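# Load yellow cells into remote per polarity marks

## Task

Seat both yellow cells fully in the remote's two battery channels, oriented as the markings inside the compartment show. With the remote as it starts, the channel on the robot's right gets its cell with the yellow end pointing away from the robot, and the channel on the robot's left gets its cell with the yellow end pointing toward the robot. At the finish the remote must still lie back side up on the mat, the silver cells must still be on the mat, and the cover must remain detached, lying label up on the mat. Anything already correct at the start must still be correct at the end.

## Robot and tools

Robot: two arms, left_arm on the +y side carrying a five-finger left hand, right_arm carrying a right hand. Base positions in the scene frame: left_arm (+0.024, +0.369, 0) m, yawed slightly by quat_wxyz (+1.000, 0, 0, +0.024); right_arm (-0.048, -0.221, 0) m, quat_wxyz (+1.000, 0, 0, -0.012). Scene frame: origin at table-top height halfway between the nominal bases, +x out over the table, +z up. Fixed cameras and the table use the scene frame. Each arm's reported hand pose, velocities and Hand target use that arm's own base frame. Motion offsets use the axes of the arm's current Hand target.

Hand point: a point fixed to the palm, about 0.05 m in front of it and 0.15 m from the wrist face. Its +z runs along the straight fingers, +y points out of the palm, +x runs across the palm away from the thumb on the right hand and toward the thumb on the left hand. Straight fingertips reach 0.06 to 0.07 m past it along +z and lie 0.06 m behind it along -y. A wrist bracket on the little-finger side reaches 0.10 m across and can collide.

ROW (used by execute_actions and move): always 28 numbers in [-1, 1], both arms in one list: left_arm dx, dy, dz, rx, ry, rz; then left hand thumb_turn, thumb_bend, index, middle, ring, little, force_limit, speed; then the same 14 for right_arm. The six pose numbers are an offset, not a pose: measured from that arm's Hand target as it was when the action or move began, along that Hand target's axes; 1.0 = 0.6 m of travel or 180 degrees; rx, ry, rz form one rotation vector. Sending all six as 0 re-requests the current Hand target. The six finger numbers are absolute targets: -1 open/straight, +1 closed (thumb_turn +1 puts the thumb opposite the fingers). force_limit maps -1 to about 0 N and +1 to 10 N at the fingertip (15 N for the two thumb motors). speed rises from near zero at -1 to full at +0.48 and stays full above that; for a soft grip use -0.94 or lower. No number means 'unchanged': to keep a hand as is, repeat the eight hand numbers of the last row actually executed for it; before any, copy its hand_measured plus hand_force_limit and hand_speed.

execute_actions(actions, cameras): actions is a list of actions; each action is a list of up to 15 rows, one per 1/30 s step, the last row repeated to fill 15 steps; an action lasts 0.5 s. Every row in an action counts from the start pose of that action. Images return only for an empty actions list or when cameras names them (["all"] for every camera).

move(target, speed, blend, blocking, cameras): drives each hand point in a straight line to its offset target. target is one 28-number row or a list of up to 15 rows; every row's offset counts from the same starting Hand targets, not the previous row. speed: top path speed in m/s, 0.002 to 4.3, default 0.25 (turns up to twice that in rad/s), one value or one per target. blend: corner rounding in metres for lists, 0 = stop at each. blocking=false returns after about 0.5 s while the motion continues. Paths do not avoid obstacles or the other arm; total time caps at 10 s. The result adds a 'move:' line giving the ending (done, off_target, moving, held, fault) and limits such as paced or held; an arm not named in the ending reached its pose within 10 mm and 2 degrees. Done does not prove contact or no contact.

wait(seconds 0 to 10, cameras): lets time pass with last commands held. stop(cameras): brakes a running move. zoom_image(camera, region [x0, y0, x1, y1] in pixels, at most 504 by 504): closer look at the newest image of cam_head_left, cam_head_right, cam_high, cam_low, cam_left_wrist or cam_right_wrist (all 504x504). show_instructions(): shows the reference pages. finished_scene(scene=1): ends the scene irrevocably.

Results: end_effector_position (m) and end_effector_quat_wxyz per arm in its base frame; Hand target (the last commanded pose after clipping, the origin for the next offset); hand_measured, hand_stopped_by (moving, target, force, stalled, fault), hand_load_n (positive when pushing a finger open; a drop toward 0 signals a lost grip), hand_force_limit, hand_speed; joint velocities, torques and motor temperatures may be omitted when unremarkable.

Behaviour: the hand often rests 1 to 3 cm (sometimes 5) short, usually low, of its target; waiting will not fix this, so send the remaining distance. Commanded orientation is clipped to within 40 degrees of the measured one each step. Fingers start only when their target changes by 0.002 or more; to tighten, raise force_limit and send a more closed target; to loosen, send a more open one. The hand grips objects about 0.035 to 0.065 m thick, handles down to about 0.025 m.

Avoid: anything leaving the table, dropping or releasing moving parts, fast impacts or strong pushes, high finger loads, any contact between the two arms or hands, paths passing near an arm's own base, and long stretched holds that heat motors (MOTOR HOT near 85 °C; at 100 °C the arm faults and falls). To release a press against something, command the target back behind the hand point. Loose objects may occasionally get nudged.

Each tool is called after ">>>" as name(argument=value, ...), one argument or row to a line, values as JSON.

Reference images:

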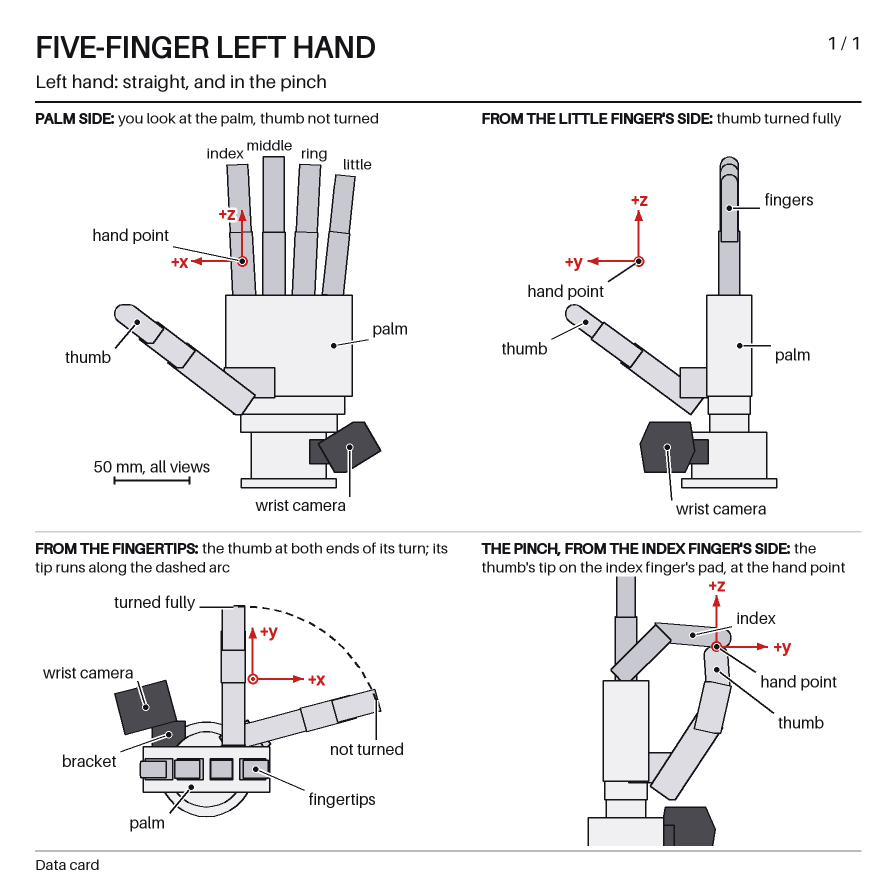

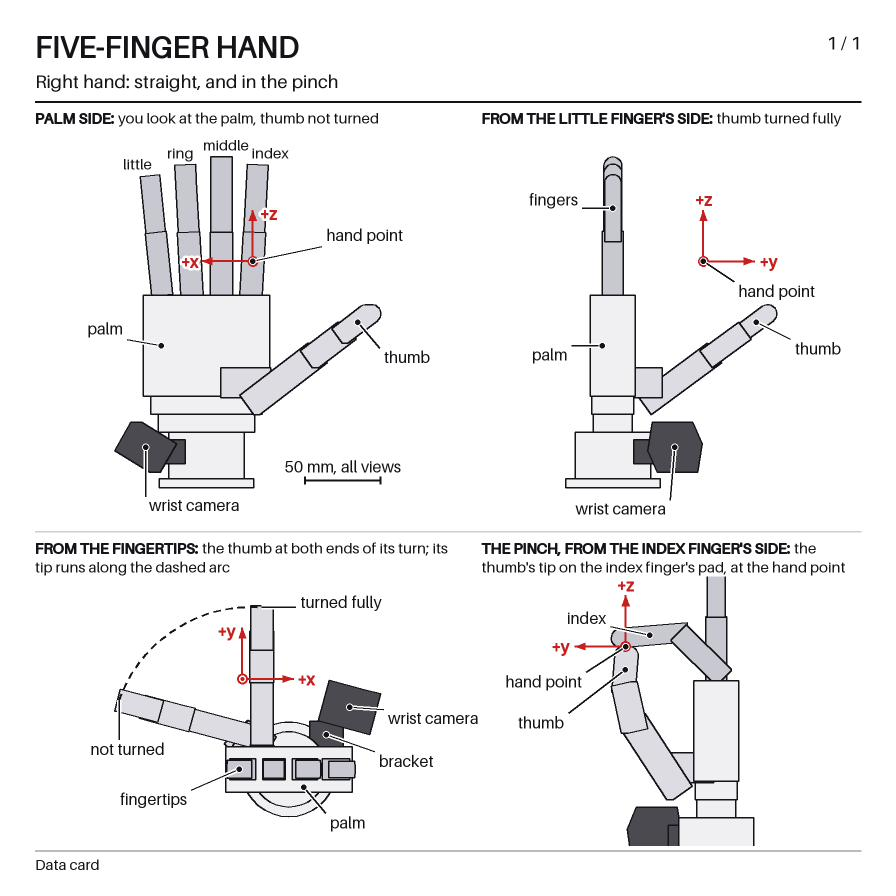

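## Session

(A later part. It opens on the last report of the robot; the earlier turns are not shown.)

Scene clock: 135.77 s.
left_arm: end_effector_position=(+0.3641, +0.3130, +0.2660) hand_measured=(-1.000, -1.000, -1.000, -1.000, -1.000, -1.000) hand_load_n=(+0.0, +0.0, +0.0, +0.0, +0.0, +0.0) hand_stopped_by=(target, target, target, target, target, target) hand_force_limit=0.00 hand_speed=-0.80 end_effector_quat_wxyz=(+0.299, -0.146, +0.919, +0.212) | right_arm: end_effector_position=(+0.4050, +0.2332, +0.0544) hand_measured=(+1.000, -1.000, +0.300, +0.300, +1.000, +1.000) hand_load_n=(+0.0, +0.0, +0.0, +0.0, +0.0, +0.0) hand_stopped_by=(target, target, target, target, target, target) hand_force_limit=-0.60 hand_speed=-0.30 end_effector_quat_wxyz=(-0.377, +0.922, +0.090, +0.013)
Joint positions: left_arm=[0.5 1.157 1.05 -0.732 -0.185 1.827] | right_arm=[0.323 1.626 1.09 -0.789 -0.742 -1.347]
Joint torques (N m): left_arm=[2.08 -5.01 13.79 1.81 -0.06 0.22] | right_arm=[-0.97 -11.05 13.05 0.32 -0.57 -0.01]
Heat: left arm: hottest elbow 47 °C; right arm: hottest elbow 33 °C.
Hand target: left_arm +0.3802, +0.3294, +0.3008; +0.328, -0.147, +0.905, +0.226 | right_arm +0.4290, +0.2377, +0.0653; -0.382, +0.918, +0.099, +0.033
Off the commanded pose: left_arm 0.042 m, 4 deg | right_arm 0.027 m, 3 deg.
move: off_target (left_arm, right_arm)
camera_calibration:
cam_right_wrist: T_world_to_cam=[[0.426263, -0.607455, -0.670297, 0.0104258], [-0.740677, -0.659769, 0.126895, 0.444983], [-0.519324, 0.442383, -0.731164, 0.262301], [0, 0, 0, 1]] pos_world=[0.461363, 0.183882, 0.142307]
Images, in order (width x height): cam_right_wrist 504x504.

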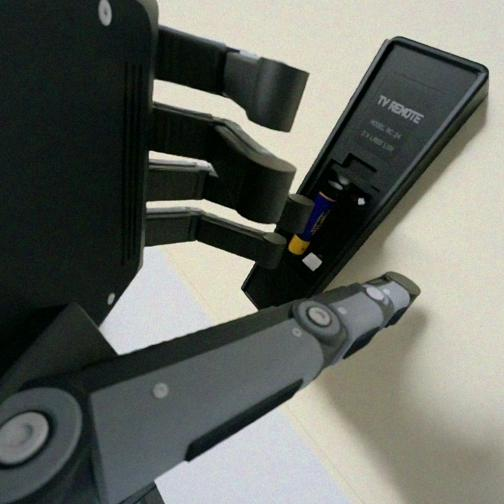

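>>> move(
  target=[0,0,0,0,0,0,-1,-1,-1,-1,-1,-1,0,-0.8,-0.0338,0.0323,0.0255,0,0,0,1,-1,0.3,0.3,1,1,-0.6,-0.3],
  speed=0.08,
  cameras=["cam_right_wrist"],
)

>>> zoom_image(
  camera="cam_right_wrist",
  region=[240, 140, 440, 340],
)

Scene clock: 137.10 s.
left_arm: end_effector_position=(+0.3641, +0.3130, +0.2660) hand_measured=(-1.000, -1.000, -1.000, -1.000, -1.000, -1.000) hand_load_n=(+0.0, +0.0, +0.0, +0.0, +0.0, +0.0) hand_stopped_by=(target, target, target, target, target, target) hand_force_limit=0.00 hand_speed=-0.80 end_effector_quat_wxyz=(+0.299, -0.146, +0.919, +0.212) | right_arm: end_effector_position=(+0.4108, +0.2352, +0.0456) hand_measured=(+1.000, -1.000, +0.300, +0.300, +1.000, +1.000) hand_load_n=(+0.0, +0.0, +0.0, +0.0, +0.0, +0.0) hand_stopped_by=(target, target, target, target, target, target) hand_force_limit=-0.60 hand_speed=-0.30 end_effector_quat_wxyz=(-0.382, +0.918, +0.098, +0.032)
Joint positions: left_arm=[0.5 1.157 1.05 -0.732 -0.185 1.827] | right_arm=[0.323 1.629 1.063 -0.716 -0.742 -1.347]
Joint torques (N m): left_arm=[2.02 -5.07 13.79 1.81 -0.05 0.22] | right_arm=[-0.97 -11.4 8.01 1.01 -0.57 -0.03]
Heat: left arm: hottest elbow 47 °C; right arm: hottest elbow 33 °C.
Hand target: left_arm +0.3802, +0.3294, +0.3008; +0.328, -0.147, +0.905, +0.226 | right_arm +0.4129, +0.2320, +0.0383; -0.382, +0.918, +0.098, +0.032
Off the commanded pose: left_arm 0.042 m, 4 deg | right_arm 0.008 m, 0 deg.
move: off_target (left_arm)
camera_calibration:
cam_right_wrist: T_world_to_cam=[[0.453207, -0.598103, -0.660966, -0.0104207], [-0.74491, -0.661375, 0.0877071, 0.45559], [-0.489604, 0.452611, -0.745273, 0.244106], [0, 0, 0, 1]] pos_world=[0.463612, 0.184598, 0.135079]
Images, in order (width x height): cam_right_wrist 504x504.

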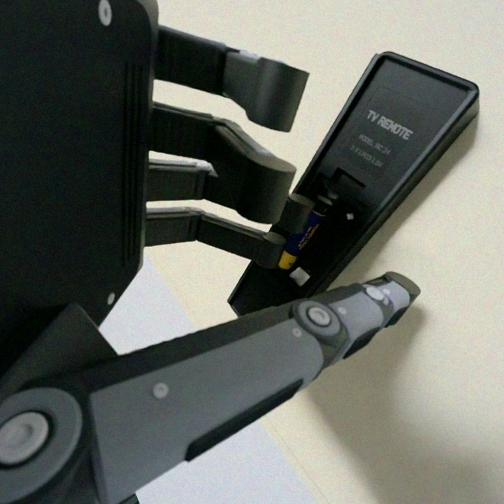

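Scaled by 2.520 from the camera's 504x504 image, which has a finer 720x720 frame.

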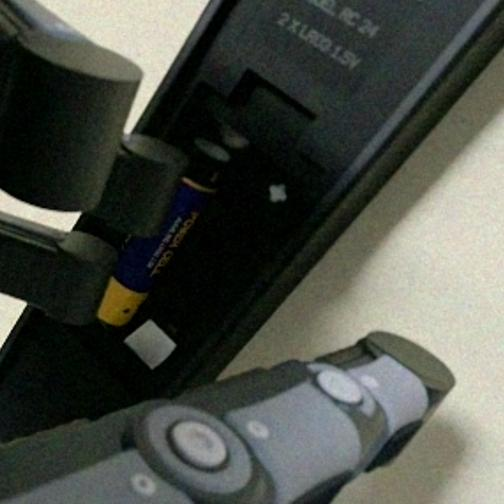

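>>> move(
  target=[0,0,0,0,0,0,-1,-1,-1,-1,-1,-1,0,-0.8,-0.0018,0.0093,0.0094,0,0,0,1,-1,0.3,0.3,1,1,-0.6,-0.3],
  speed=0.04,
  cameras=["cam_right_wrist"],
)

>>> zoom_image(
  camera="cam_right_wrist",
  region=[260, 160, 380, 300],
)

Scene clock: 138.13 s.
left_arm: end_effector_position=(+0.3641, +0.3130, +0.2660) hand_measured=(-1.000, -1.000, -1.000, -1.000, -1.000, -1.000) hand_load_n=(+0.0, +0.0, +0.0, +0.0, +0.0, +0.0) hand_stopped_by=(target, target, target, target, target, target) hand_force_limit=0.00 hand_speed=-0.80 end_effector_quat_wxyz=(+0.299, -0.146, +0.919, +0.212) | right_arm: end_effector_position=(+0.4111, +0.2353, +0.0380) hand_measured=(+1.000, -1.000, +0.300, +0.300, +1.000, +1.000) hand_load_n=(+0.0, +0.0, +0.0, +0.0, +0.0, +0.0) hand_stopped_by=(target, target, target, target, target, target) hand_force_limit=-0.60 hand_speed=-0.30 end_effector_quat_wxyz=(-0.382, +0.918, +0.098, +0.032)
Joint positions: left_arm=[0.5 1.157 1.05 -0.732 -0.185 1.827] | right_arm=[0.323 1.641 1.054 -0.695 -0.742 -1.347]
Joint torques (N m): left_arm=[2.08 -5.07 13.79 1.81 -0.05 0.22] | right_arm=[-1.2 -11.28 7.76 1.01 -0.6 -0.01]
Heat: left arm: hottest elbow 47 °C; right arm: hottest elbow 33 °C.
Hand target: left_arm +0.3802, +0.3294, +0.3008; +0.328, -0.147, +0.905, +0.226 | right_arm +0.4129, +0.2320, +0.0302; -0.382, +0.918, +0.098, +0.032
Off the commanded pose: left_arm 0.042 m, 4 deg | right_arm 0.009 m, 0 deg.
move: off_target (left_arm)
camera_calibration:
cam_right_wrist: T_world_to_cam=[[0.453723, -0.597957, -0.660744, -0.0157701], [-0.744998, -0.661376, 0.0869503, 0.45661], [-0.488993, 0.452801, -0.745558, 0.238212], [0, 0, 0, 1]] pos_world=[0.463813, 0.184699, 0.127479]
Images, in order (width x height): cam_right_wrist 504x504.

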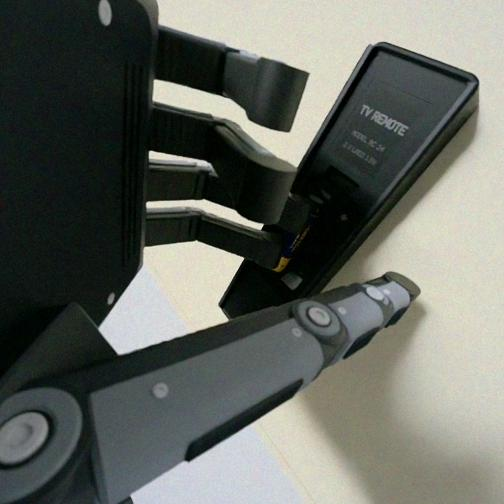

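Scaled by 3.600 from the camera's 504x504 image, which has a finer 720x720 frame.

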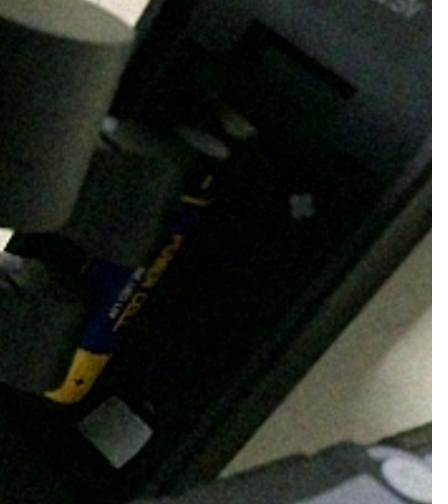

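>>> move(
  target=[0,0,0,0,0,0,-1,-1,-1,-1,-1,-1,0,-0.8,-0.0009,0.0047,0.0047,0,0,0,1,-1,0.3,0.3,1,1,-0.6,-0.3],
  speed=0.04,
)

Scene clock: 140.50 s.
left_arm: end_effector_position=(+0.3641, +0.3130, +0.2660) hand_measured=(-1.000, -1.000, -1.000, -1.000, -1.000, -1.000) hand_load_n=(+0.0, +0.0, +0.0, +0.0, +0.0, +0.0) hand_stopped_by=(target, target, target, target, target, target) hand_force_limit=0.00 hand_speed=-0.80 end_effector_quat_wxyz=(+0.299, -0.146, +0.919, +0.212) | right_arm: end_effector_position=(+0.4114, +0.2354, +0.0345) hand_measured=(+1.000, -1.000, +0.300, +0.300, +1.000, +1.000) hand_load_n=(+0.0, +0.0, +0.0, +0.0, +0.0, +0.0) hand_stopped_by=(target, target, target, target, target, target) hand_force_limit=-0.60 hand_speed=-0.30 end_effector_quat_wxyz=(-0.382, +0.918, +0.099, +0.033)
Joint positions: left_arm=[0.5 1.157 1.05 -0.732 -0.185 1.827] | right_arm=[0.323 1.646 1.05 -0.684 -0.743 -1.348]
Joint torques (N m): left_arm=[2.08 -5.01 13.79 1.81 -0.05 0.22] | right_arm=[-0.91 -11.46 7.76 1.09 -0.6 -0.02]
Heat: left arm: hottest elbow 48 °C; right arm: hottest elbow 33 °C.
Hand target: left_arm +0.3802, +0.3294, +0.3008; +0.328, -0.147, +0.905, +0.226 | right_arm +0.4128, +0.2319, +0.0261; -0.382, +0.918, +0.098, +0.032
Off the commanded pose: left_arm 0.042 m, 4 deg | right_arm 0.009 m, 0 deg.
move: off_target (left_arm)

>>> move(
  target=[0,0,0,0,0,0,-1,-1,-1,-1,-1,-1,0,-0.8,-0.0007,0.0035,0.0035,0,0,0,1,-1,0.3,0.3,1,1,-0.6,-0.3],
  speed=0.04,
  cameras=["cam_right_wrist"],
)

>>> zoom_image(
  camera="cam_right_wrist",
  region=[260, 160, 380, 300],
)

Scene clock: 141.37 s.
left_arm: end_effector_position=(+0.3641, +0.3130, +0.2660) hand_measured=(-1.000, -1.000, -1.000, -1.000, -1.000, -1.000) hand_load_n=(+0.0, +0.0, +0.0, +0.0, +0.0, +0.0) hand_stopped_by=(target, target, target, target, target, target) hand_force_limit=0.00 hand_speed=-0.80 end_effector_quat_wxyz=(+0.299, -0.146, +0.919, +0.212) | right_arm: end_effector_position=(+0.4118, +0.2357, +0.0343) hand_measured=(+1.000, -1.000, +0.300, +0.300, +1.000, +1.000) hand_load_n=(+0.0, +0.0, +0.0, -1.0, +0.0, +0.0) hand_stopped_by=(target, target, target, target, target, target) hand_force_limit=-0.60 hand_speed=-0.30 end_effector_quat_wxyz=(-0.383, +0.918, +0.099, +0.034)
Joint positions: left_arm=[0.5 1.157 1.05 -0.732 -0.185 1.827] | right_arm=[0.323 1.647 1.05 -0.682 -0.743 -1.348]
Joint torques (N m): left_arm=[2.08 -5.01 13.79 1.81 -0.05 0.22] | right_arm=[-0.67 -11.34 7.46 1.1 -0.53 0]
Heat: left arm: hottest elbow 48 °C; right arm: hottest elbow 33 °C.
Hand target: left_arm +0.3802, +0.3294, +0.3008; +0.328, -0.147, +0.905, +0.226 | right_arm +0.4128, +0.2319, +0.0231; -0.382, +0.918, +0.098, +0.032
Off the commanded pose: left_arm 0.042 m, 4 deg | right_arm 0.012 m, 0 deg.
move: off_target (left_arm, right_arm)
camera_calibration:
cam_right_wrist: T_world_to_cam=[[0.455696, -0.596409, -0.660786, -0.0194593], [-0.744778, -0.662017, 0.0839018, 0.457899], [-0.487491, 0.453905, -0.745871, 0.2347], [0, 0, 0, 1]] pos_world=[0.464315, 0.185, 0.123779]
Images, in order (width x height): cam_right_wrist 504x504.

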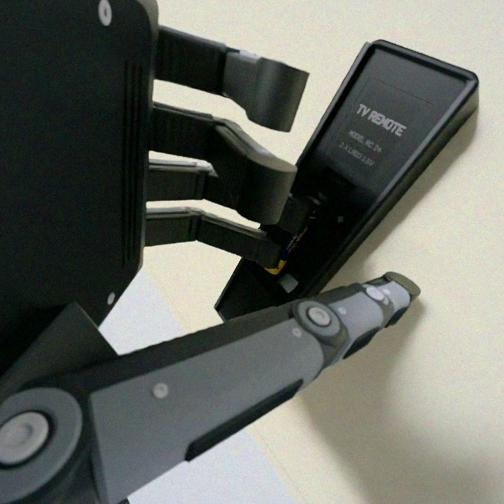

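Scaled by 3.600 from the camera's 504x504 image, which has a finer 720x720 frame.

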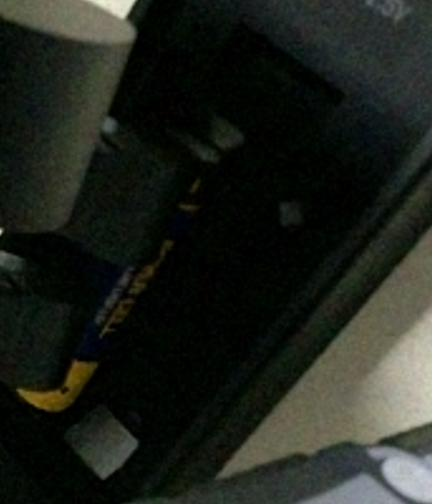

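>>> move(
  target=[0,0,0,0,0,0,-1,-1,-1,-1,-1,-1,0,-0.8,-0.0018,0.0093,0.0094,0,0,0,1,-1,0.3,0.3,1,1,-0.6,-0.3],
  speed=0.04,
  cameras=["cam_right_wrist"],
)

>>> zoom_image(
  camera="cam_right_wrist",
  region=[260, 160, 380, 300],
)

Scene clock: 142.33 s.
left_arm: end_effector_position=(+0.3641, +0.3130, +0.2660) hand_measured=(-1.000, -1.000, -1.000, -1.000, -1.000, -1.000) hand_load_n=(+0.0, +0.0, +0.0, +0.0, +0.0, +0.0) hand_stopped_by=(target, target, target, target, target, target) hand_force_limit=0.00 hand_speed=-0.80 end_effector_quat_wxyz=(+0.299, -0.146, +0.919, +0.212) | right_arm: end_effector_position=(+0.4114, +0.2368, +0.0314) hand_measured=(+1.000, -1.000, +0.300, +0.300, +1.000, +1.000) hand_load_n=(+0.0, +0.0, -0.5, -3.0, +0.0, +0.0) hand_stopped_by=(target, target, target, target, target, target) hand_force_limit=-0.60 hand_speed=-0.30 end_effector_quat_wxyz=(-0.386, +0.916, +0.100, +0.035)
Joint positions: left_arm=[0.5 1.157 1.05 -0.732 -0.185 1.827] | right_arm=[0.323 1.65 1.043 -0.666 -0.75 -1.348]
Joint torques (N m): left_arm=[2.08 -5.01 13.79 1.8 -0.05 0.22] | right_arm=[-0.73 -10.52 7.34 1.22 -0.3 -0.02]
Heat: left arm: hottest elbow 48 °C; right arm: hottest elbow 33 °C.
Hand target: left_arm +0.3802, +0.3294, +0.3008; +0.328, -0.147, +0.905, +0.226 | right_arm +0.4129, +0.2319, +0.0151; -0.382, +0.918, +0.098, +0.032
Off the commanded pose: left_arm 0.042 m, 4 deg | right_arm 0.017 m, 1 deg.
move: off_target (left_arm, right_arm)
camera_calibration:
cam_right_wrist: T_world_to_cam=[[0.458864, -0.590551, -0.663847, -0.0231139], [-0.743799, -0.664004, 0.0765622, 0.458849], [-0.486011, 0.458637, -0.743939, 0.230074], [0, 0, 0, 1]] pos_world=[0.463716, 0.185507, 0.120686]
Images, in order (width x height): cam_right_wrist 504x504.

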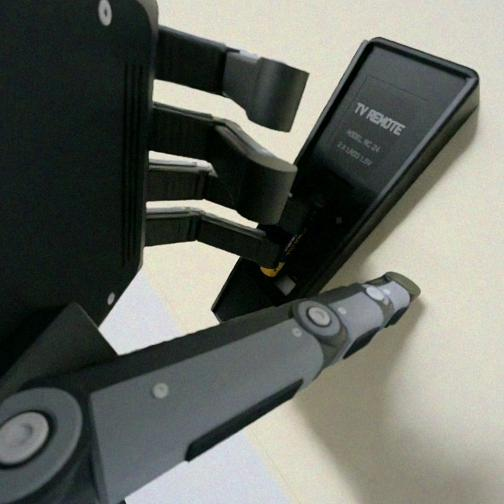

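Scaled by 3.600 from the camera's 504x504 image, which has a finer 720x720 frame.

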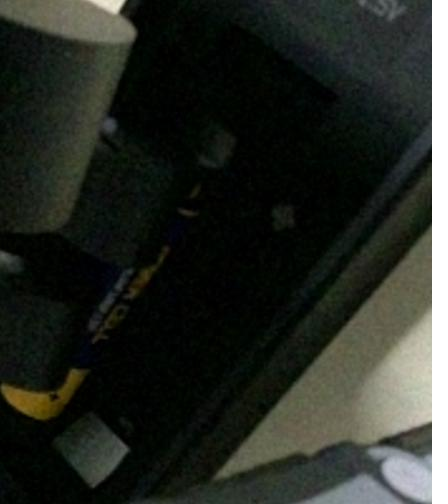

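>>> move(
  target=[0,0,0,0,0,0,-1,-1,-1,-1,-1,-1,0,-0.8,-0.0014,0.007,0.007,0,0,0,1,-1,0.3,0.3,1,1,-0.6,-0.3],
  speed=0.04,
  cameras=["cam_right_wrist"],
)

>>> zoom_image(
  camera="cam_right_wrist",
  region=[260, 160, 380, 300],
)

Scene clock: 143.23 s.
left_arm: end_effector_position=(+0.3641, +0.3130, +0.2660) hand_measured=(-1.000, -1.000, -1.000, -1.000, -1.000, -1.000) hand_load_n=(+0.0, +0.0, +0.0, +0.0, +0.0, +0.0) hand_stopped_by=(target, target, target, target, target, target) hand_force_limit=0.00 hand_speed=-0.80 end_effector_quat_wxyz=(+0.299, -0.146, +0.919, +0.212) | right_arm: end_effector_position=(+0.4113, +0.2368, +0.0306) hand_measured=(+1.000, -1.000, +0.300, +0.300, +1.000, +1.000) hand_load_n=(+0.0, +0.0, -2.0, -4.5, +0.0, +0.0) hand_stopped_by=(target, target, target, target, target, target) hand_force_limit=-0.60 hand_speed=-0.30 end_effector_quat_wxyz=(-0.388, +0.915, +0.099, +0.036)
Joint positions: left_arm=[0.5 1.157 1.05 -0.732 -0.185 1.827] | right_arm=[0.321 1.65 1.038 -0.659 -0.755 -1.346]
Joint torques (N m): left_arm=[2.08 -5.07 13.79 1.81 -0.05 0.22] | right_arm=[-0.5 -9.52 7.05 1.47 -0.14 -0.02]
Heat: left arm: hottest elbow 48 °C; right arm: hottest elbow 33 °C.
Hand target: left_arm +0.3802, +0.3294, +0.3008; +0.328, -0.147, +0.905, +0.226 | right_arm +0.4127, +0.2319, +0.0091; -0.382, +0.918, +0.098, +0.032
Off the commanded pose: left_arm 0.042 m, 4 deg | right_arm 0.022 m, 1 deg.
move: off_target (left_arm, right_arm)
camera_calibration:
cam_right_wrist: T_world_to_cam=[[0.458393, -0.587844, -0.66657, -0.0239885], [-0.744955, -0.663159, 0.0725384, 0.459247], [-0.484683, 0.463314, -0.741905, 0.227787], [0, 0, 0, 1]] pos_world=[0.463519, 0.184915, 0.119693]
Images, in order (width x height): cam_right_wrist 504x504.

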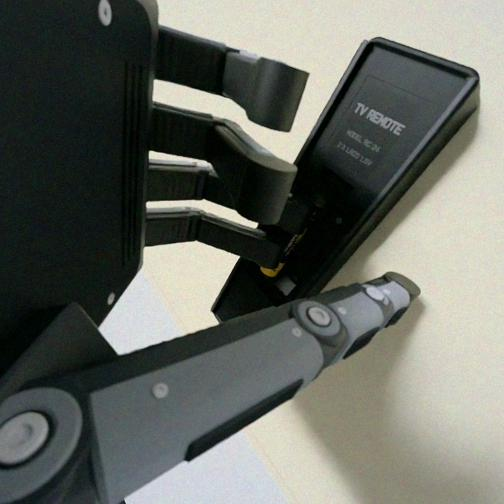

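Scaled by 3.600 from the camera's 504x504 image, which has a finer 720x720 frame.

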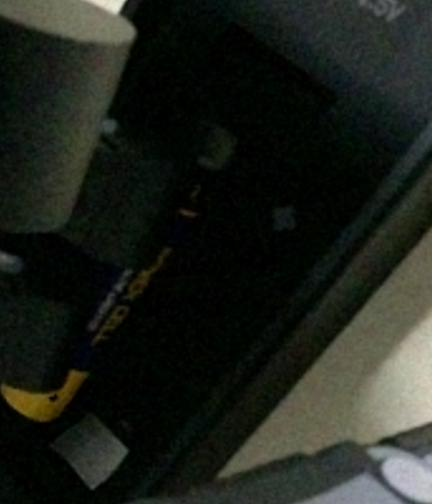

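>>> move(
  target=[0,0,0,0,0,0,-1,-1,-1,-1,-1,-1,0,-0.8,0.0169,-0.0867,-0.0881,0,0,0,1,-1,0.3,0.3,1,1,-0.6,-0.3],
  speed=0.1,
  cameras=["cam_right_wrist"],
)

>>> zoom_image(
  camera="cam_right_wrist",
  region=[260, 100, 400, 280],
)

Scene clock: 144.83 s.
left_arm: end_effector_position=(+0.3641, +0.3130, +0.2660) hand_measured=(-1.000, -1.000, -1.000, -1.000, -1.000, -1.000) hand_load_n=(+0.0, +0.0, +0.0, +0.0, +0.0, +0.0) hand_stopped_by=(target, target, target, target, target, target) hand_force_limit=0.00 hand_speed=-0.80 end_effector_quat_wxyz=(+0.299, -0.146, +0.919, +0.212) | right_arm: end_effector_position=(+0.3916, +0.2274, +0.0615) hand_measured=(+1.000, -1.000, +0.300, +0.300, +1.000, +1.000) hand_load_n=(+0.0, +0.0, +0.0, +0.0, +0.0, +0.0) hand_stopped_by=(target, target, target, target, target, target) hand_force_limit=-0.60 hand_speed=-0.30 end_effector_quat_wxyz=(-0.377, +0.922, +0.088, +0.006)
Joint positions: left_arm=[0.5 1.157 1.05 -0.732 -0.185 1.827] | right_arm=[0.319 1.591 1.068 -0.82 -0.746 -1.354]
Joint torques (N m): left_arm=[2.08 -5.01 13.79 1.81 -0.05 0.22] | right_arm=[-0.73 -13.1 12.94 0.08 -0.46 0.04]
Heat: left arm: hottest elbow 48 °C; right arm: hottest elbow 33 °C.
Hand target: left_arm +0.3802, +0.3294, +0.3008; +0.328, -0.147, +0.905, +0.226 | right_arm +0.4128, +0.2319, +0.0840; -0.382, +0.918, +0.098, +0.032
Off the commanded pose: left_arm 0.042 m, 4 deg | right_arm 0.031 m, 3 deg.
move: off_target (left_arm, right_arm)
camera_calibration:
cam_right_wrist: T_world_to_cam=[[0.417484, -0.608172, -0.675155, 0.0213424], [-0.737839, -0.660557, 0.138777, 0.428659], [-0.530378, 0.440218, -0.724505, 0.267495], [0, 0, 0, 1]] pos_world=[0.449244, 0.178378, 0.148722]
Images, in order (width x height): cam_right_wrist 504x504.

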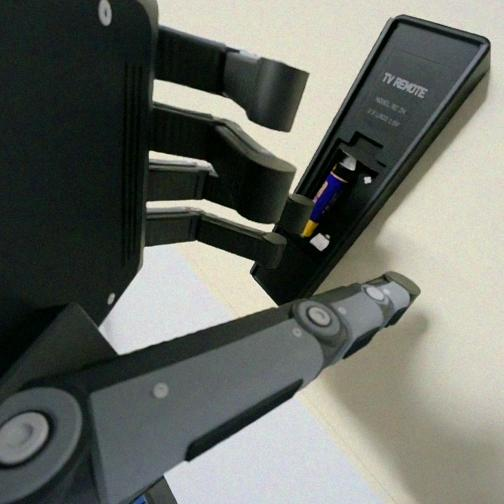

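Scaled by 2.800 from the camera's 504x504 image, which has a finer 720x720 frame.

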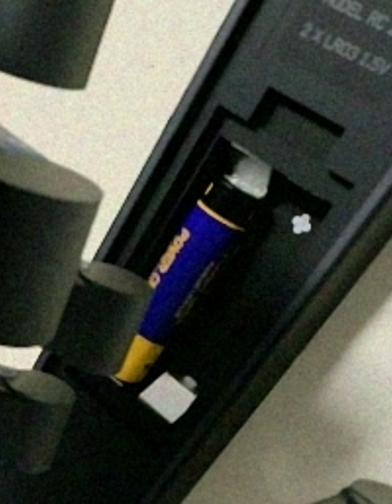

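>>> move(
  target=[
    [0,0,0,0,0,0,-1,-1,-1,-1,-1,-1,0,-0.8,0.0102,-0.0533,-0.054,0,0,0,1,-0.64,0.29,0.3,1,1,-0.6,-0.5],
    [0,0,0,0,0,0,-1,-1,-1,-1,-1,-1,0,-0.8,-0.1345,-0.4112,0.3188,0.0139,-0.0662,-0.0696,1,-0.64,0.29,0.3,1,1,-0.6,-0.5],
    [0,0,0,0,0,0,-1,-1,-1,-1,-1,-1,0,-0.8,-0.1435,-0.3648,0.3658,0.0139,-0.0662,-0.0696,1,-0.64,0.29,0.3,1,1,-0.6,-0.5],
  ],
  speed=[0.15, 0.25, 0.12],
  blend=[0.02, 0.015, 0],
  cameras=["cam_right_wrist", "cam_head_left"],
)

>>> zoom_image(
  camera="cam_right_wrist",
  region=[240, 140, 440, 340],
)

Scene clock: 148.37 s.
left_arm: end_effector_position=(+0.3641, +0.3130, +0.2660) hand_measured=(-1.000, -1.000, -1.000, -1.000, -1.000, -1.000) hand_load_n=(+0.0, +0.0, +0.0, +0.0, +0.0, +0.0) hand_stopped_by=(target, target, target, target, target, target) hand_force_limit=0.00 hand_speed=-0.80 end_effector_quat_wxyz=(+0.299, -0.146, +0.919, +0.212) | right_arm: end_effector_position=(+0.2711, +0.5130, +0.0629) hand_measured=(+1.000, -0.640, +0.290, +0.300, +1.000, +1.000) hand_load_n=(+0.5, +0.0, +0.0, +0.0, +0.0, +0.0) hand_stopped_by=(target, target, target, target, target, target) hand_force_limit=-0.60 hand_speed=-0.50 end_effector_quat_wxyz=(-0.375, +0.895, +0.240, -0.034)
Joint positions: left_arm=[0.5 1.157 1.05 -0.732 -0.185 1.827] | right_arm=[0.938 1.779 1.304 -0.601 -0.621 -0.996]
Joint torques (N m): left_arm=[2.08 -5.01 13.79 1.8 -0.05 0.22] | right_arm=[-0.09 -14.39 11.73 1.33 -0.32 0.15]
Heat: left arm: hottest elbow 48 °C; right arm: hottest elbow 33 °C.
Hand target: left_arm +0.3802, +0.3294, +0.3008; +0.328, -0.147, +0.905, +0.226 | right_arm +0.2801, +0.5246, +0.0695; -0.384, +0.892, +0.238, -0.024
Off the commanded pose: left_arm 0.042 m, 4 deg | right_arm 0.016 m, 2 deg.
move: off_target (left_arm, right_arm)
camera_calibration:
cam_right_wrist: T_world_to_cam=[[0.612359, -0.438423, -0.657877, 0.105307], [-0.501379, -0.858759, 0.105606, 0.567885], [-0.611257, 0.265177, -0.745685, 0.191992], [0, 0, 0, 1]] pos_world=[0.337596, 0.482933, 0.152473]
Images, in order (width x height): cam_head_left 504x504, cam_right_wrist 504x504.

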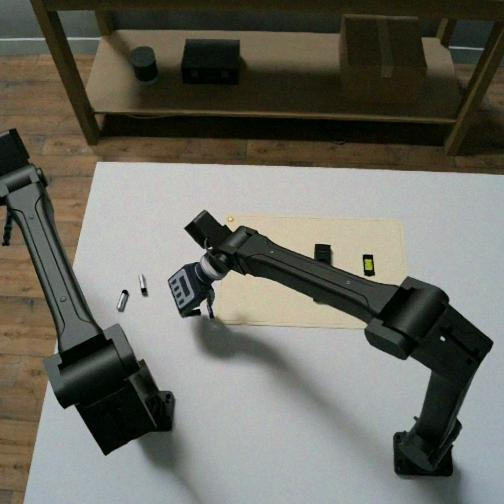

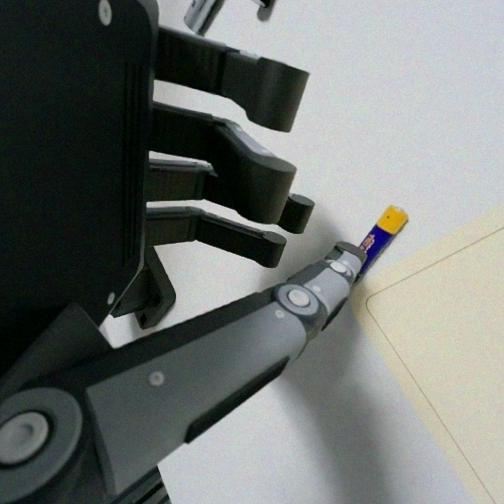

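Scaled by 2.520 from the camera's 504x504 image, which has a finer 720x720 frame.

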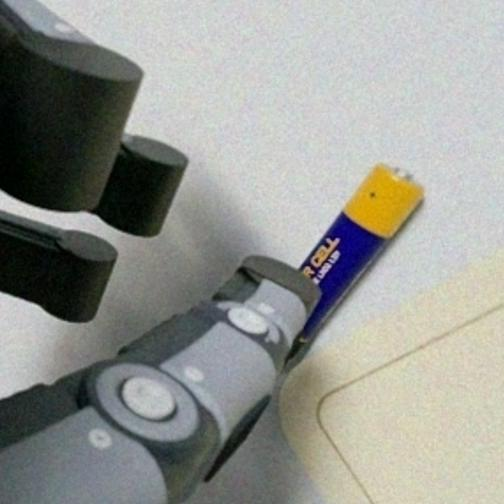

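>>> move(
  target=[0,0,0,0,0,0,-1,-1,-1,-1,-1,-1,0,-0.8,-0.022,0.0625,0.0227,0,0,0,1,-0.64,0.29,0.3,1,1,-0.6,-0.5],
  speed=0.08,
  cameras=["cam_right_wrist"],
)

>>> zoom_image(
  camera="cam_right_wrist",
  region=[240, 140, 440, 340],
)

Scene clock: 150.40 s.
left_arm: end_effector_position=(+0.3641, +0.3130, +0.2660) hand_measured=(-1.000, -1.000, -1.000, -1.000, -1.000, -1.000) hand_load_n=(+0.0, +0.0, +0.0, +0.0, +0.0, +0.0) hand_stopped_by=(target, target, target, target, target, target) hand_force_limit=0.00 hand_speed=-0.80 end_effector_quat_wxyz=(+0.299, -0.146, +0.919, +0.212) | right_arm: end_effector_position=(+0.2757, +0.5074, +0.0394) hand_measured=(+1.000, -0.640, +0.290, +0.300, +1.000, +1.000) hand_load_n=(+0.0, +0.0, +0.0, +0.0, +0.0, +0.0) hand_stopped_by=(target, target, target, target, target, target) hand_force_limit=-0.60 hand_speed=-0.50 end_effector_quat_wxyz=(-0.383, +0.892, +0.237, -0.025)
Joint positions: left_arm=[0.5 1.157 1.05 -0.732 -0.185 1.827] | right_arm=[0.923 1.793 1.248 -0.51 -0.627 -0.997]
Joint torques (N m): left_arm=[2.08 -5.01 13.79 1.81 -0.05 0.22] | right_arm=[-0.73 -13.68 8.49 1.31 -0.48 -0.01]
Heat: left arm: hottest elbow 48 °C; right arm: hottest elbow 33 °C.
Hand target: left_arm +0.3802, +0.3294, +0.3008; +0.328, -0.147, +0.905, +0.226 | right_arm +0.2805, +0.5058, +0.0321; -0.384, +0.892, +0.238, -0.024
Off the commanded pose: left_arm 0.042 m, 4 deg | right_arm 0.009 m, 0 deg.
move: off_target (left_arm)
camera_calibration:
cam_right_wrist: T_world_to_cam=[[0.613624, -0.431595, -0.661204, 0.0808515], [-0.511053, -0.855425, 0.0840939, 0.569711], [-0.601906, 0.286309, -0.745478, 0.165437], [0, 0, 0, 1]] pos_world=[0.341118, 0.474874, 0.12888]
Images, in order (width x height): cam_right_wrist 504x504.

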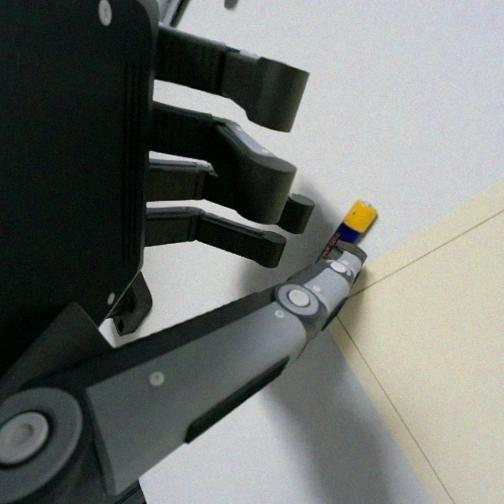

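Scaled by 2.520 from the camera's 504x504 image, which has a finer 720x720 frame.

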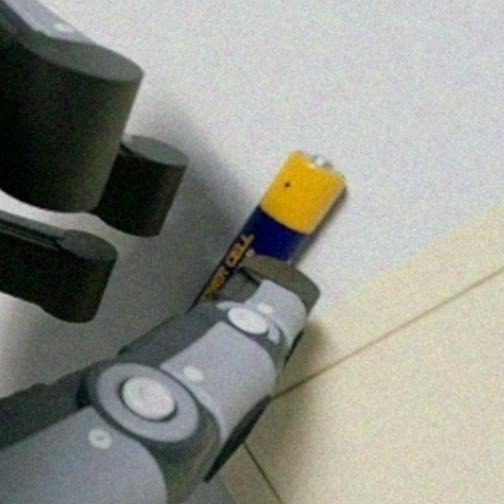

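>>> move(
  target=[0,0,0,0,0,0,-1,-1,-1,-1,-1,-1,0,-0.8,-0.0047,0.0182,0.0142,0,0,0,1,-0.64,0.29,0.3,1,1,-0.6,-0.5],
  speed=0.05,
  cameras=["cam_right_wrist"],
)

>>> zoom_image(
  camera="cam_right_wrist",
  region=[240, 140, 440, 340],
)

Scene clock: 151.97 s.
left_arm: end_effector_position=(+0.3641, +0.3130, +0.2660) hand_measured=(-1.000, -1.000, -1.000, -1.000, -1.000, -1.000) hand_load_n=(+0.0, +0.0, +0.0, +0.0, +0.0, +0.0) hand_stopped_by=(target, target, target, target, target, target) hand_force_limit=0.00 hand_speed=-0.80 end_effector_quat_wxyz=(+0.299, -0.146, +0.919, +0.212) | right_arm: end_effector_position=(+0.2760, +0.5060, +0.0268) hand_measured=(+1.000, -0.640, +0.290, +0.300, +1.000, +1.000) hand_load_n=(+0.0, +0.0, +0.0, +0.0, +0.0, +0.0) hand_stopped_by=(target, target, target, target, target, target) hand_force_limit=-0.60 hand_speed=-0.50 end_effector_quat_wxyz=(-0.384, +0.892, +0.237, -0.025)
Joint positions: left_arm=[0.5 1.157 1.05 -0.732 -0.185 1.827] | right_arm=[0.921 1.808 1.231 -0.477 -0.628 -0.997]
Joint torques (N m): left_arm=[2.08 -5.01 13.79 1.81 -0.05 0.22] | right_arm=[-0.79 -14.33 8.25 1.22 -0.46 0]
Heat: left arm: hottest elbow 48 °C; right arm: hottest elbow 33 °C.
Hand target: left_arm +0.3802, +0.3294, +0.3008; +0.328, -0.147, +0.905, +0.226 | right_arm +0.2806, +0.5038, +0.0180; -0.384, +0.892, +0.238, -0.024
Off the commanded pose: left_arm 0.042 m, 4 deg | right_arm 0.010 m, 0 deg.
move: off_target (left_arm)
camera_calibration:
cam_right_wrist: T_world_to_cam=[[0.612863, -0.431607, -0.661902, 0.0719512], [-0.512523, -0.854676, 0.0827587, 0.569777], [-0.601431, 0.288521, -0.745008, 0.155449], [0, 0, 0, 1]] pos_world=[0.34142, 0.473179, 0.116282]
Images, in order (width x height): cam_right_wrist 504x504.

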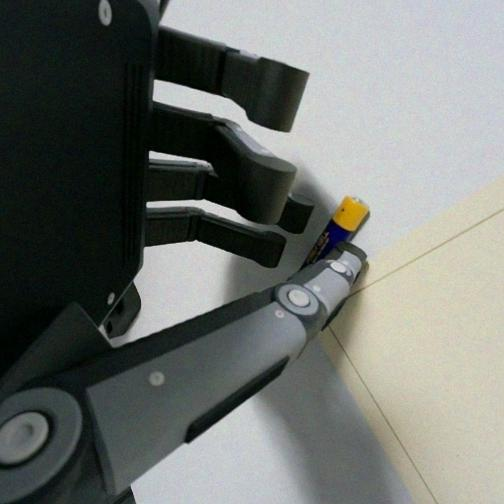

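Scaled by 2.520 from the camera's 504x504 image, which has a finer 720x720 frame.

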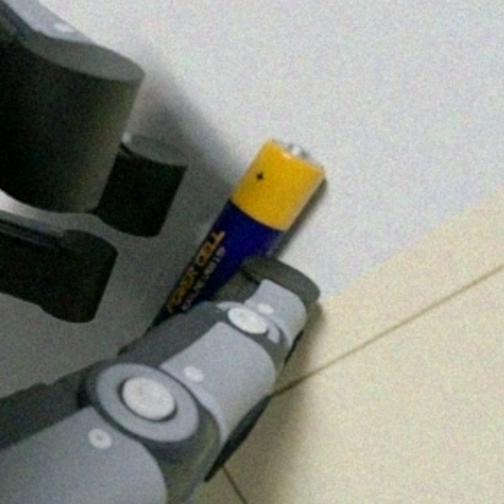

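>>> move(
  target=[0,0,0,0,0,0,-1,-1,-1,-1,-1,-1,0,-0.8,-0.0007,0.0035,0.0035,0,0,0,1,-0.64,0.29,0.3,1,1,-0.6,-0.5],
  speed=0.05,
  cameras=["cam_right_wrist"],
)

>>> zoom_image(
  camera="cam_right_wrist",
  region=[240, 140, 440, 340],
)

Scene clock: 152.87 s.
left_arm: end_effector_position=(+0.3641, +0.3130, +0.2660) hand_measured=(-1.000, -1.000, -1.000, -1.000, -1.000, -1.000) hand_load_n=(+0.5, +0.0, +0.0, +0.0, +0.0, +0.0) hand_stopped_by=(target, target, target, target, target, target) hand_force_limit=0.00 hand_speed=-0.80 end_effector_quat_wxyz=(+0.299, -0.146, +0.919, +0.212) | right_arm: end_effector_position=(+0.2769, +0.5073, +0.0264) hand_measured=(+1.000, -0.640, +0.290, +0.300, +1.000, +1.000) hand_load_n=(+0.0, +0.0, +0.0, +0.0, +0.0, +0.0) hand_stopped_by=(target, target, target, target, target, target) hand_force_limit=-0.60 hand_speed=-0.50 end_effector_quat_wxyz=(-0.386, +0.891, +0.237, -0.023)
Joint positions: left_arm=[0.5 1.157 1.05 -0.732 -0.185 1.827] | right_arm=[0.921 1.81 1.231 -0.47 -0.628 -0.997]
Joint torques (N m): left_arm=[2.08 -5.01 13.78 1.81 -0.05 0.22] | right_arm=[-0.79 -13.8 8.03 1.29 -0.48 -0.02]
Heat: left arm: hottest elbow 49 °C; right arm: hottest elbow 33 °C.
Hand target: left_arm +0.3802, +0.3294, +0.3008; +0.328, -0.147, +0.905, +0.226 | right_arm +0.2806, +0.5038, +0.0151; -0.384, +0.892, +0.238, -0.024
Off the commanded pose: left_arm 0.042 m, 4 deg | right_arm 0.012 m, 0 deg.
move: off_target (left_arm, right_arm)
camera_calibration:
cam_right_wrist: T_world_to_cam=[[0.614891, -0.428551, -0.662007, 0.0695103], [-0.512592, -0.855131, 0.0774593, 0.571754], [-0.599298, 0.29171, -0.745484, 0.152992], [0, 0, 0, 1]] pos_world=[0.342023, 0.474084, 0.115782]
Images, in order (width x height): cam_right_wrist 504x504.

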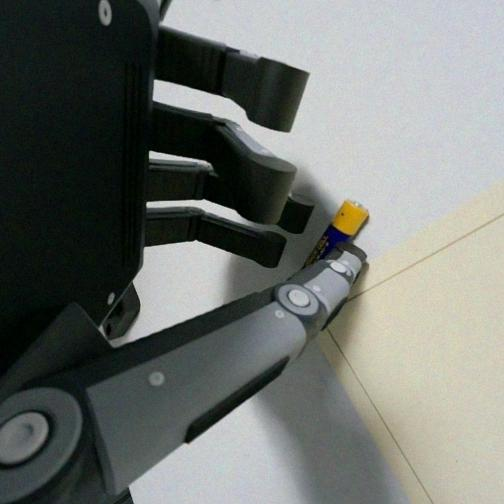

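Scaled by 2.520 from the camera's 504x504 image, which has a finer 720x720 frame.

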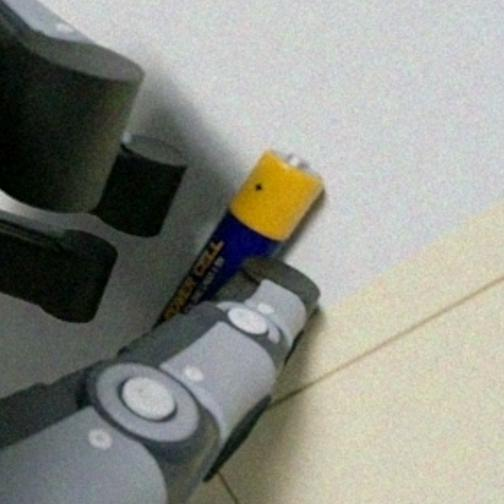

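>>> move(
  target=[0,0,0,0,0,0,-1,-1,-1,-1,-1,-1,0,-0.8,-0.0027,0.0078,0.0036,0,0,0,1,-0.64,0.29,0.3,1,1,-0.6,-0.5],
  speed=0.05,
  cameras=["cam_right_wrist"],
)

>>> zoom_image(
  camera="cam_right_wrist",
  region=[240, 140, 440, 340],
)

Scene clock: 153.77 s.
left_arm: end_effector_position=(+0.3641, +0.3130, +0.2660) hand_measured=(-1.000, -1.000, -1.000, -1.000, -1.000, -1.000) hand_load_n=(+0.0, +0.0, +0.0, +0.0, +0.0, +0.0) hand_stopped_by=(target, target, target, target, target, target) hand_force_limit=0.00 hand_speed=-0.80 end_effector_quat_wxyz=(+0.299, -0.146, +0.919, +0.212) | right_arm: end_effector_position=(+0.2764, +0.5060, +0.0226) hand_measured=(+1.000, -0.640, +0.290, +0.300, +1.000, +1.000) hand_load_n=(+0.5, +0.0, +0.0, +0.0, +0.0, +0.0) hand_stopped_by=(target, target, target, target, target, target) hand_force_limit=-0.60 hand_speed=-0.50 end_effector_quat_wxyz=(-0.386, +0.891, +0.238, -0.023)
Joint positions: left_arm=[0.5 1.157 1.05 -0.732 -0.185 1.827] | right_arm=[0.92 1.812 1.222 -0.459 -0.63 -0.998]
Joint torques (N m): left_arm=[2.08 -5.01 13.79 1.81 -0.05 0.22] | right_arm=[-0.91 -13.68 7.84 1.48 -0.44 -0.03]
Heat: left arm: hottest elbow 49 °C; right arm: hottest elbow 32 °C.
Hand target: left_arm +0.3802, +0.3294, +0.3008; +0.328, -0.147, +0.905, +0.226 | right_arm +0.2806, +0.5017, +0.0100; -0.384, +0.892, +0.238, -0.024
Off the commanded pose: left_arm 0.042 m, 4 deg | right_arm 0.014 m, 0 deg.
move: off_target (left_arm, right_arm)
camera_calibration:
cam_right_wrist: T_world_to_cam=[[0.615045, -0.427111, -0.662794, 0.0660598], [-0.511826, -0.85568, 0.0764562, 0.570704], [-0.599795, 0.292211, -0.744888, 0.150135], [0, 0, 0, 1]] pos_world=[0.341522, 0.472684, 0.111984]
Images, in order (width x height): cam_right_wrist 504x504.

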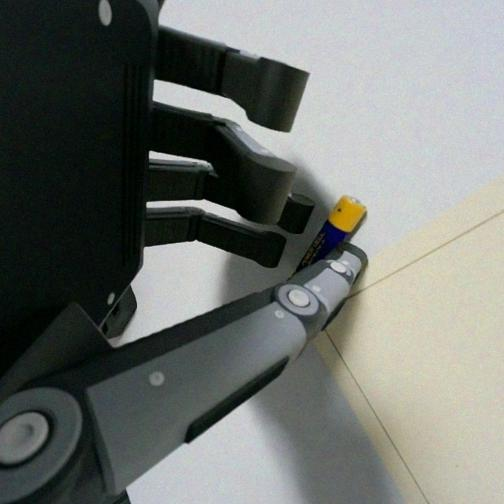

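Scaled by 2.520 from the camera's 504x504 image, which has a finer 720x720 frame.

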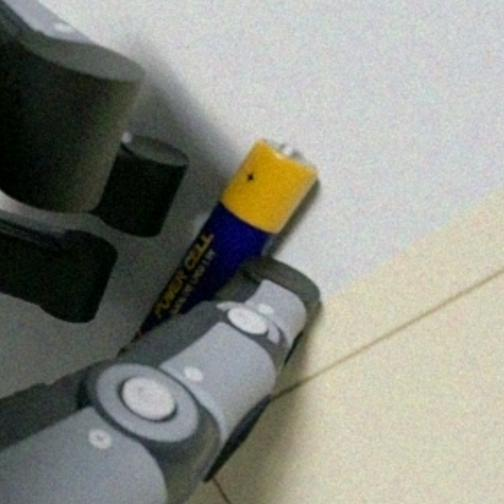

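>>> move(
  target=[0,0,0,0,0,0,-1,-1,-1,-1,-1,-1,0,-0.8,0.0105,-0.0522,-0.0528,0,0,0,1,-0.64,0.29,0.3,1,1,-0.6,-0.5],
  speed=0.1,
)

Scene clock: 155.23 s.
left_arm: end_effector_position=(+0.3641, +0.3130, +0.2660) hand_measured=(-1.000, -1.000, -1.000, -1.000, -1.000, -1.000) hand_load_n=(+0.0, +0.0, +0.0, +0.0, +0.5, +0.0) hand_stopped_by=(target, target, target, target, target, target) hand_force_limit=0.00 hand_speed=-0.80 end_effector_quat_wxyz=(+0.299, -0.146, +0.919, +0.212) | right_arm: end_effector_position=(+0.2652, +0.4908, +0.0298) hand_measured=(+1.000, -0.640, +0.290, +0.300, +1.000, +1.000) hand_load_n=(+0.0, +0.0, +0.0, +0.5, +0.5, +0.0) hand_stopped_by=(target, target, target, target, target, target) hand_force_limit=-0.60 hand_speed=-0.50 end_effector_quat_wxyz=(-0.369, +0.899, +0.231, -0.045)
Joint positions: left_arm=[0.5 1.157 1.05 -0.732 -0.185 1.827] | right_arm=[0.92 1.788 1.222 -0.545 -0.631 -1.003]
Joint torques (N m): left_arm=[2.08 -5.01 13.78 1.81 -0.05 0.22] | right_arm=[-1.08 -16.97 11.88 0.46 -0.42 0.01]
Heat: left arm: hottest elbow 49 °C; right arm: hottest elbow 33 °C.
Hand target: left_arm +0.3802, +0.3294, +0.3008; +0.328, -0.147, +0.905, +0.226 | right_arm +0.2807, +0.5017, +0.0551; -0.384, +0.892, +0.238, -0.024
Off the commanded pose: left_arm 0.042 m, 4 deg | right_arm 0.031 m, 3 deg.
move: off_target (left_arm, right_arm)

>>> execute_actions(
  actions=[],
  cameras=["cam_right_wrist"],
)

>>> zoom_image(
  camera="cam_right_wrist",
  region=[240, 140, 440, 340],
)

Scene clock: 155.47 s.
left_arm: end_effector_position=(+0.3641, +0.3130, +0.2660) hand_measured=(-1.000, -1.000, -1.000, -1.000, -1.000, -1.000) hand_load_n=(+0.5, +0.0, +0.0, +0.0, +0.0, +0.0) hand_stopped_by=(target, target, target, target, target, target) hand_force_limit=0.00 hand_speed=-0.80 end_effector_quat_wxyz=(+0.299, -0.146, +0.919, +0.212) | right_arm: end_effector_position=(+0.2651, +0.4907, +0.0298) hand_measured=(+1.000, -0.640, +0.290, +0.300, +1.000, +1.000) hand_load_n=(+0.0, +0.0, +0.0, +0.0, +0.0, +0.0) hand_stopped_by=(target, target, target, target, target, target) hand_force_limit=-0.60 hand_speed=-0.50 end_effector_quat_wxyz=(-0.369, +0.899, +0.231, -0.046)
Joint positions: left_arm=[0.5 1.157 1.05 -0.732 -0.185 1.827] | right_arm=[0.92 1.788 1.222 -0.546 -0.631 -1.003]
Joint velocities: within noise
Joint torques (N m): left_arm=[2.08 -5.01 13.78 1.81 -0.05 0.22] | right_arm=[-0.91 -16.56 11.99 0.53 -0.41 0]
Motor temperatures (°C): left_arm=[27 26 49 27 24 24] | right_arm=[27 31 33 26 25 24]
Heat: left arm: hottest elbow 49 °C; right arm: hottest elbow 33 °C.
Hand target: left_arm +0.3802, +0.3294, +0.3008; +0.328, -0.147, +0.905, +0.226 | right_arm +0.2807, +0.5016, +0.0551; -0.384, +0.892, +0.238, -0.024
Off the commanded pose: left_arm 0.042 m, 4 deg | right_arm 0.032 m, 3 deg.
camera_calibration:
cam_right_wrist: T_world_to_cam=[[0.592577, -0.457632, -0.662892, 0.0921801], [-0.505475, -0.852003, 0.13633, 0.54613], [-0.627175, 0.254289, -0.736199, 0.178808], [0, 0, 0, 1]] pos_world=[0.333575, 0.46202, 0.11829]
Images, in order (width x height): cam_right_wrist 504x504.

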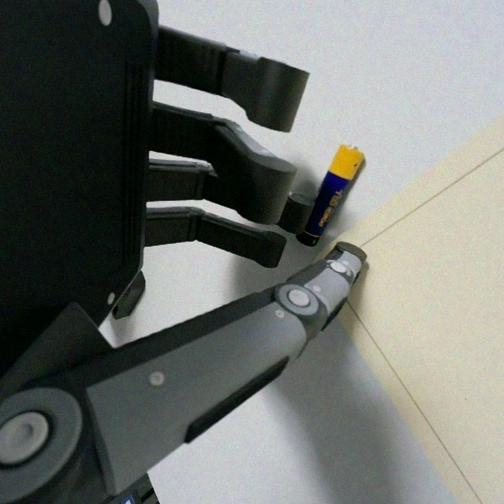

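Scaled by 2.520 from the camera's 504x504 image, which has a finer 720x720 frame.

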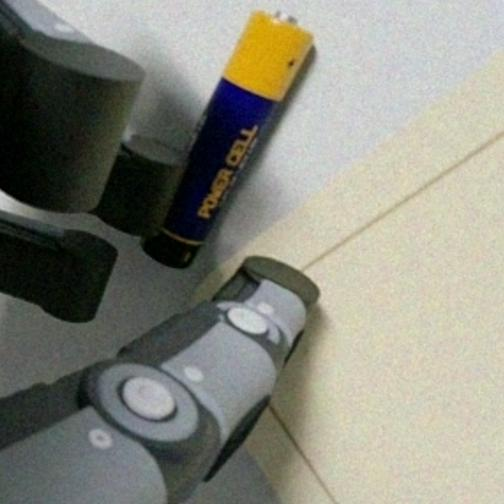

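>>> move(
  target=[0,0,0,0,0,0,-1,-1,-1,-1,-1,-1,0,-0.8,0.007,-0.0348,-0.0352,0,0,0,1,-0.64,0.29,0.3,1,1,-0.6,-0.5],
  speed=0.1,
  cameras=["cam_right_wrist"],
)

>>> zoom_image(
  camera="cam_right_wrist",
  region=[240, 140, 440, 340],
)

Scene clock: 156.70 s.
left_arm: end_effector_position=(+0.3641, +0.3130, +0.2660) hand_measured=(-1.000, -1.000, -1.000, -1.000, -1.000, -1.000) hand_load_n=(+0.0, +0.0, +0.0, +0.0, +0.0, +0.0) hand_stopped_by=(target, target, target, target, target, target) hand_force_limit=0.00 hand_speed=-0.80 end_effector_quat_wxyz=(+0.299, -0.146, +0.919, +0.212) | right_arm: end_effector_position=(+0.2617, +0.4862, +0.0550) hand_measured=(+1.000, -0.640, +0.290, +0.300, +1.000, +1.000) hand_load_n=(+0.0, +0.0, +0.0, +0.0, +0.0, +0.0) hand_stopped_by=(target, target, target, target, target, target) hand_force_limit=-0.60 hand_speed=-0.50 end_effector_quat_wxyz=(-0.365, +0.901, +0.230, -0.050)
Joint positions: left_arm=[0.5 1.157 1.05 -0.732 -0.185 1.827] | right_arm=[0.92 1.747 1.242 -0.619 -0.631 -1.003]
Joint torques (N m): left_arm=[2.08 -5.01 13.79 1.81 -0.05 0.22] | right_arm=[-1.03 -15.85 13.53 0.51 -0.39 0.02]
Heat: left arm: hottest elbow 49 °C; right arm: hottest elbow 33 °C.
Hand target: left_arm +0.3802, +0.3294, +0.3008; +0.328, -0.147, +0.905, +0.226 | right_arm +0.2807, +0.5016, +0.0850; -0.384, +0.892, +0.238, -0.024
Off the commanded pose: left_arm 0.042 m, 4 deg | right_arm 0.039 m, 4 deg.
move: off_target (left_arm, right_arm)
camera_calibration:
cam_right_wrist: T_world_to_cam=[[0.587649, -0.464034, -0.662828, 0.113274], [-0.504401, -0.850635, 0.148323, 0.535439], [-0.632652, 0.247169, -0.733934, 0.201147], [0, 0, 0, 1]] pos_world=[0.330766, 0.458309, 0.143292]
Images, in order (width x height): cam_right_wrist 504x504.

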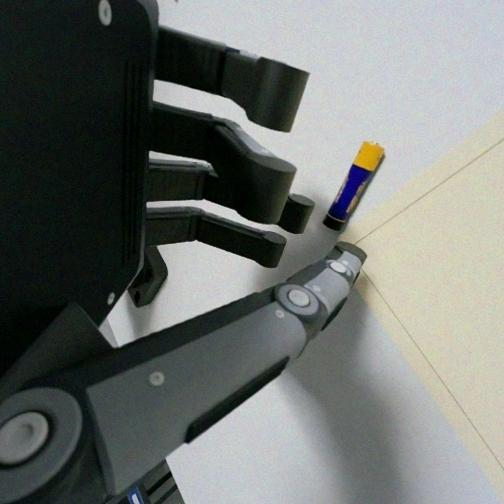

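Scaled by 2.520 from the camera's 504x504 image, which has a finer 720x720 frame.

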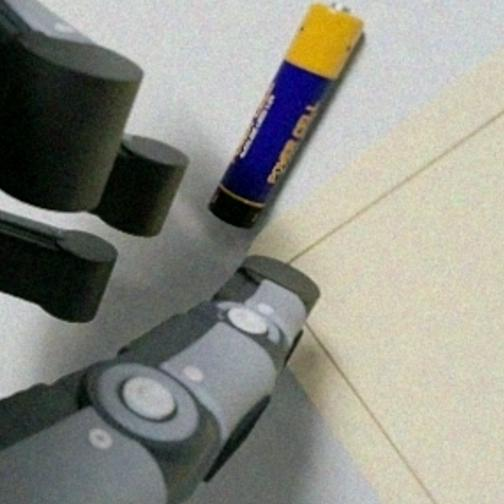

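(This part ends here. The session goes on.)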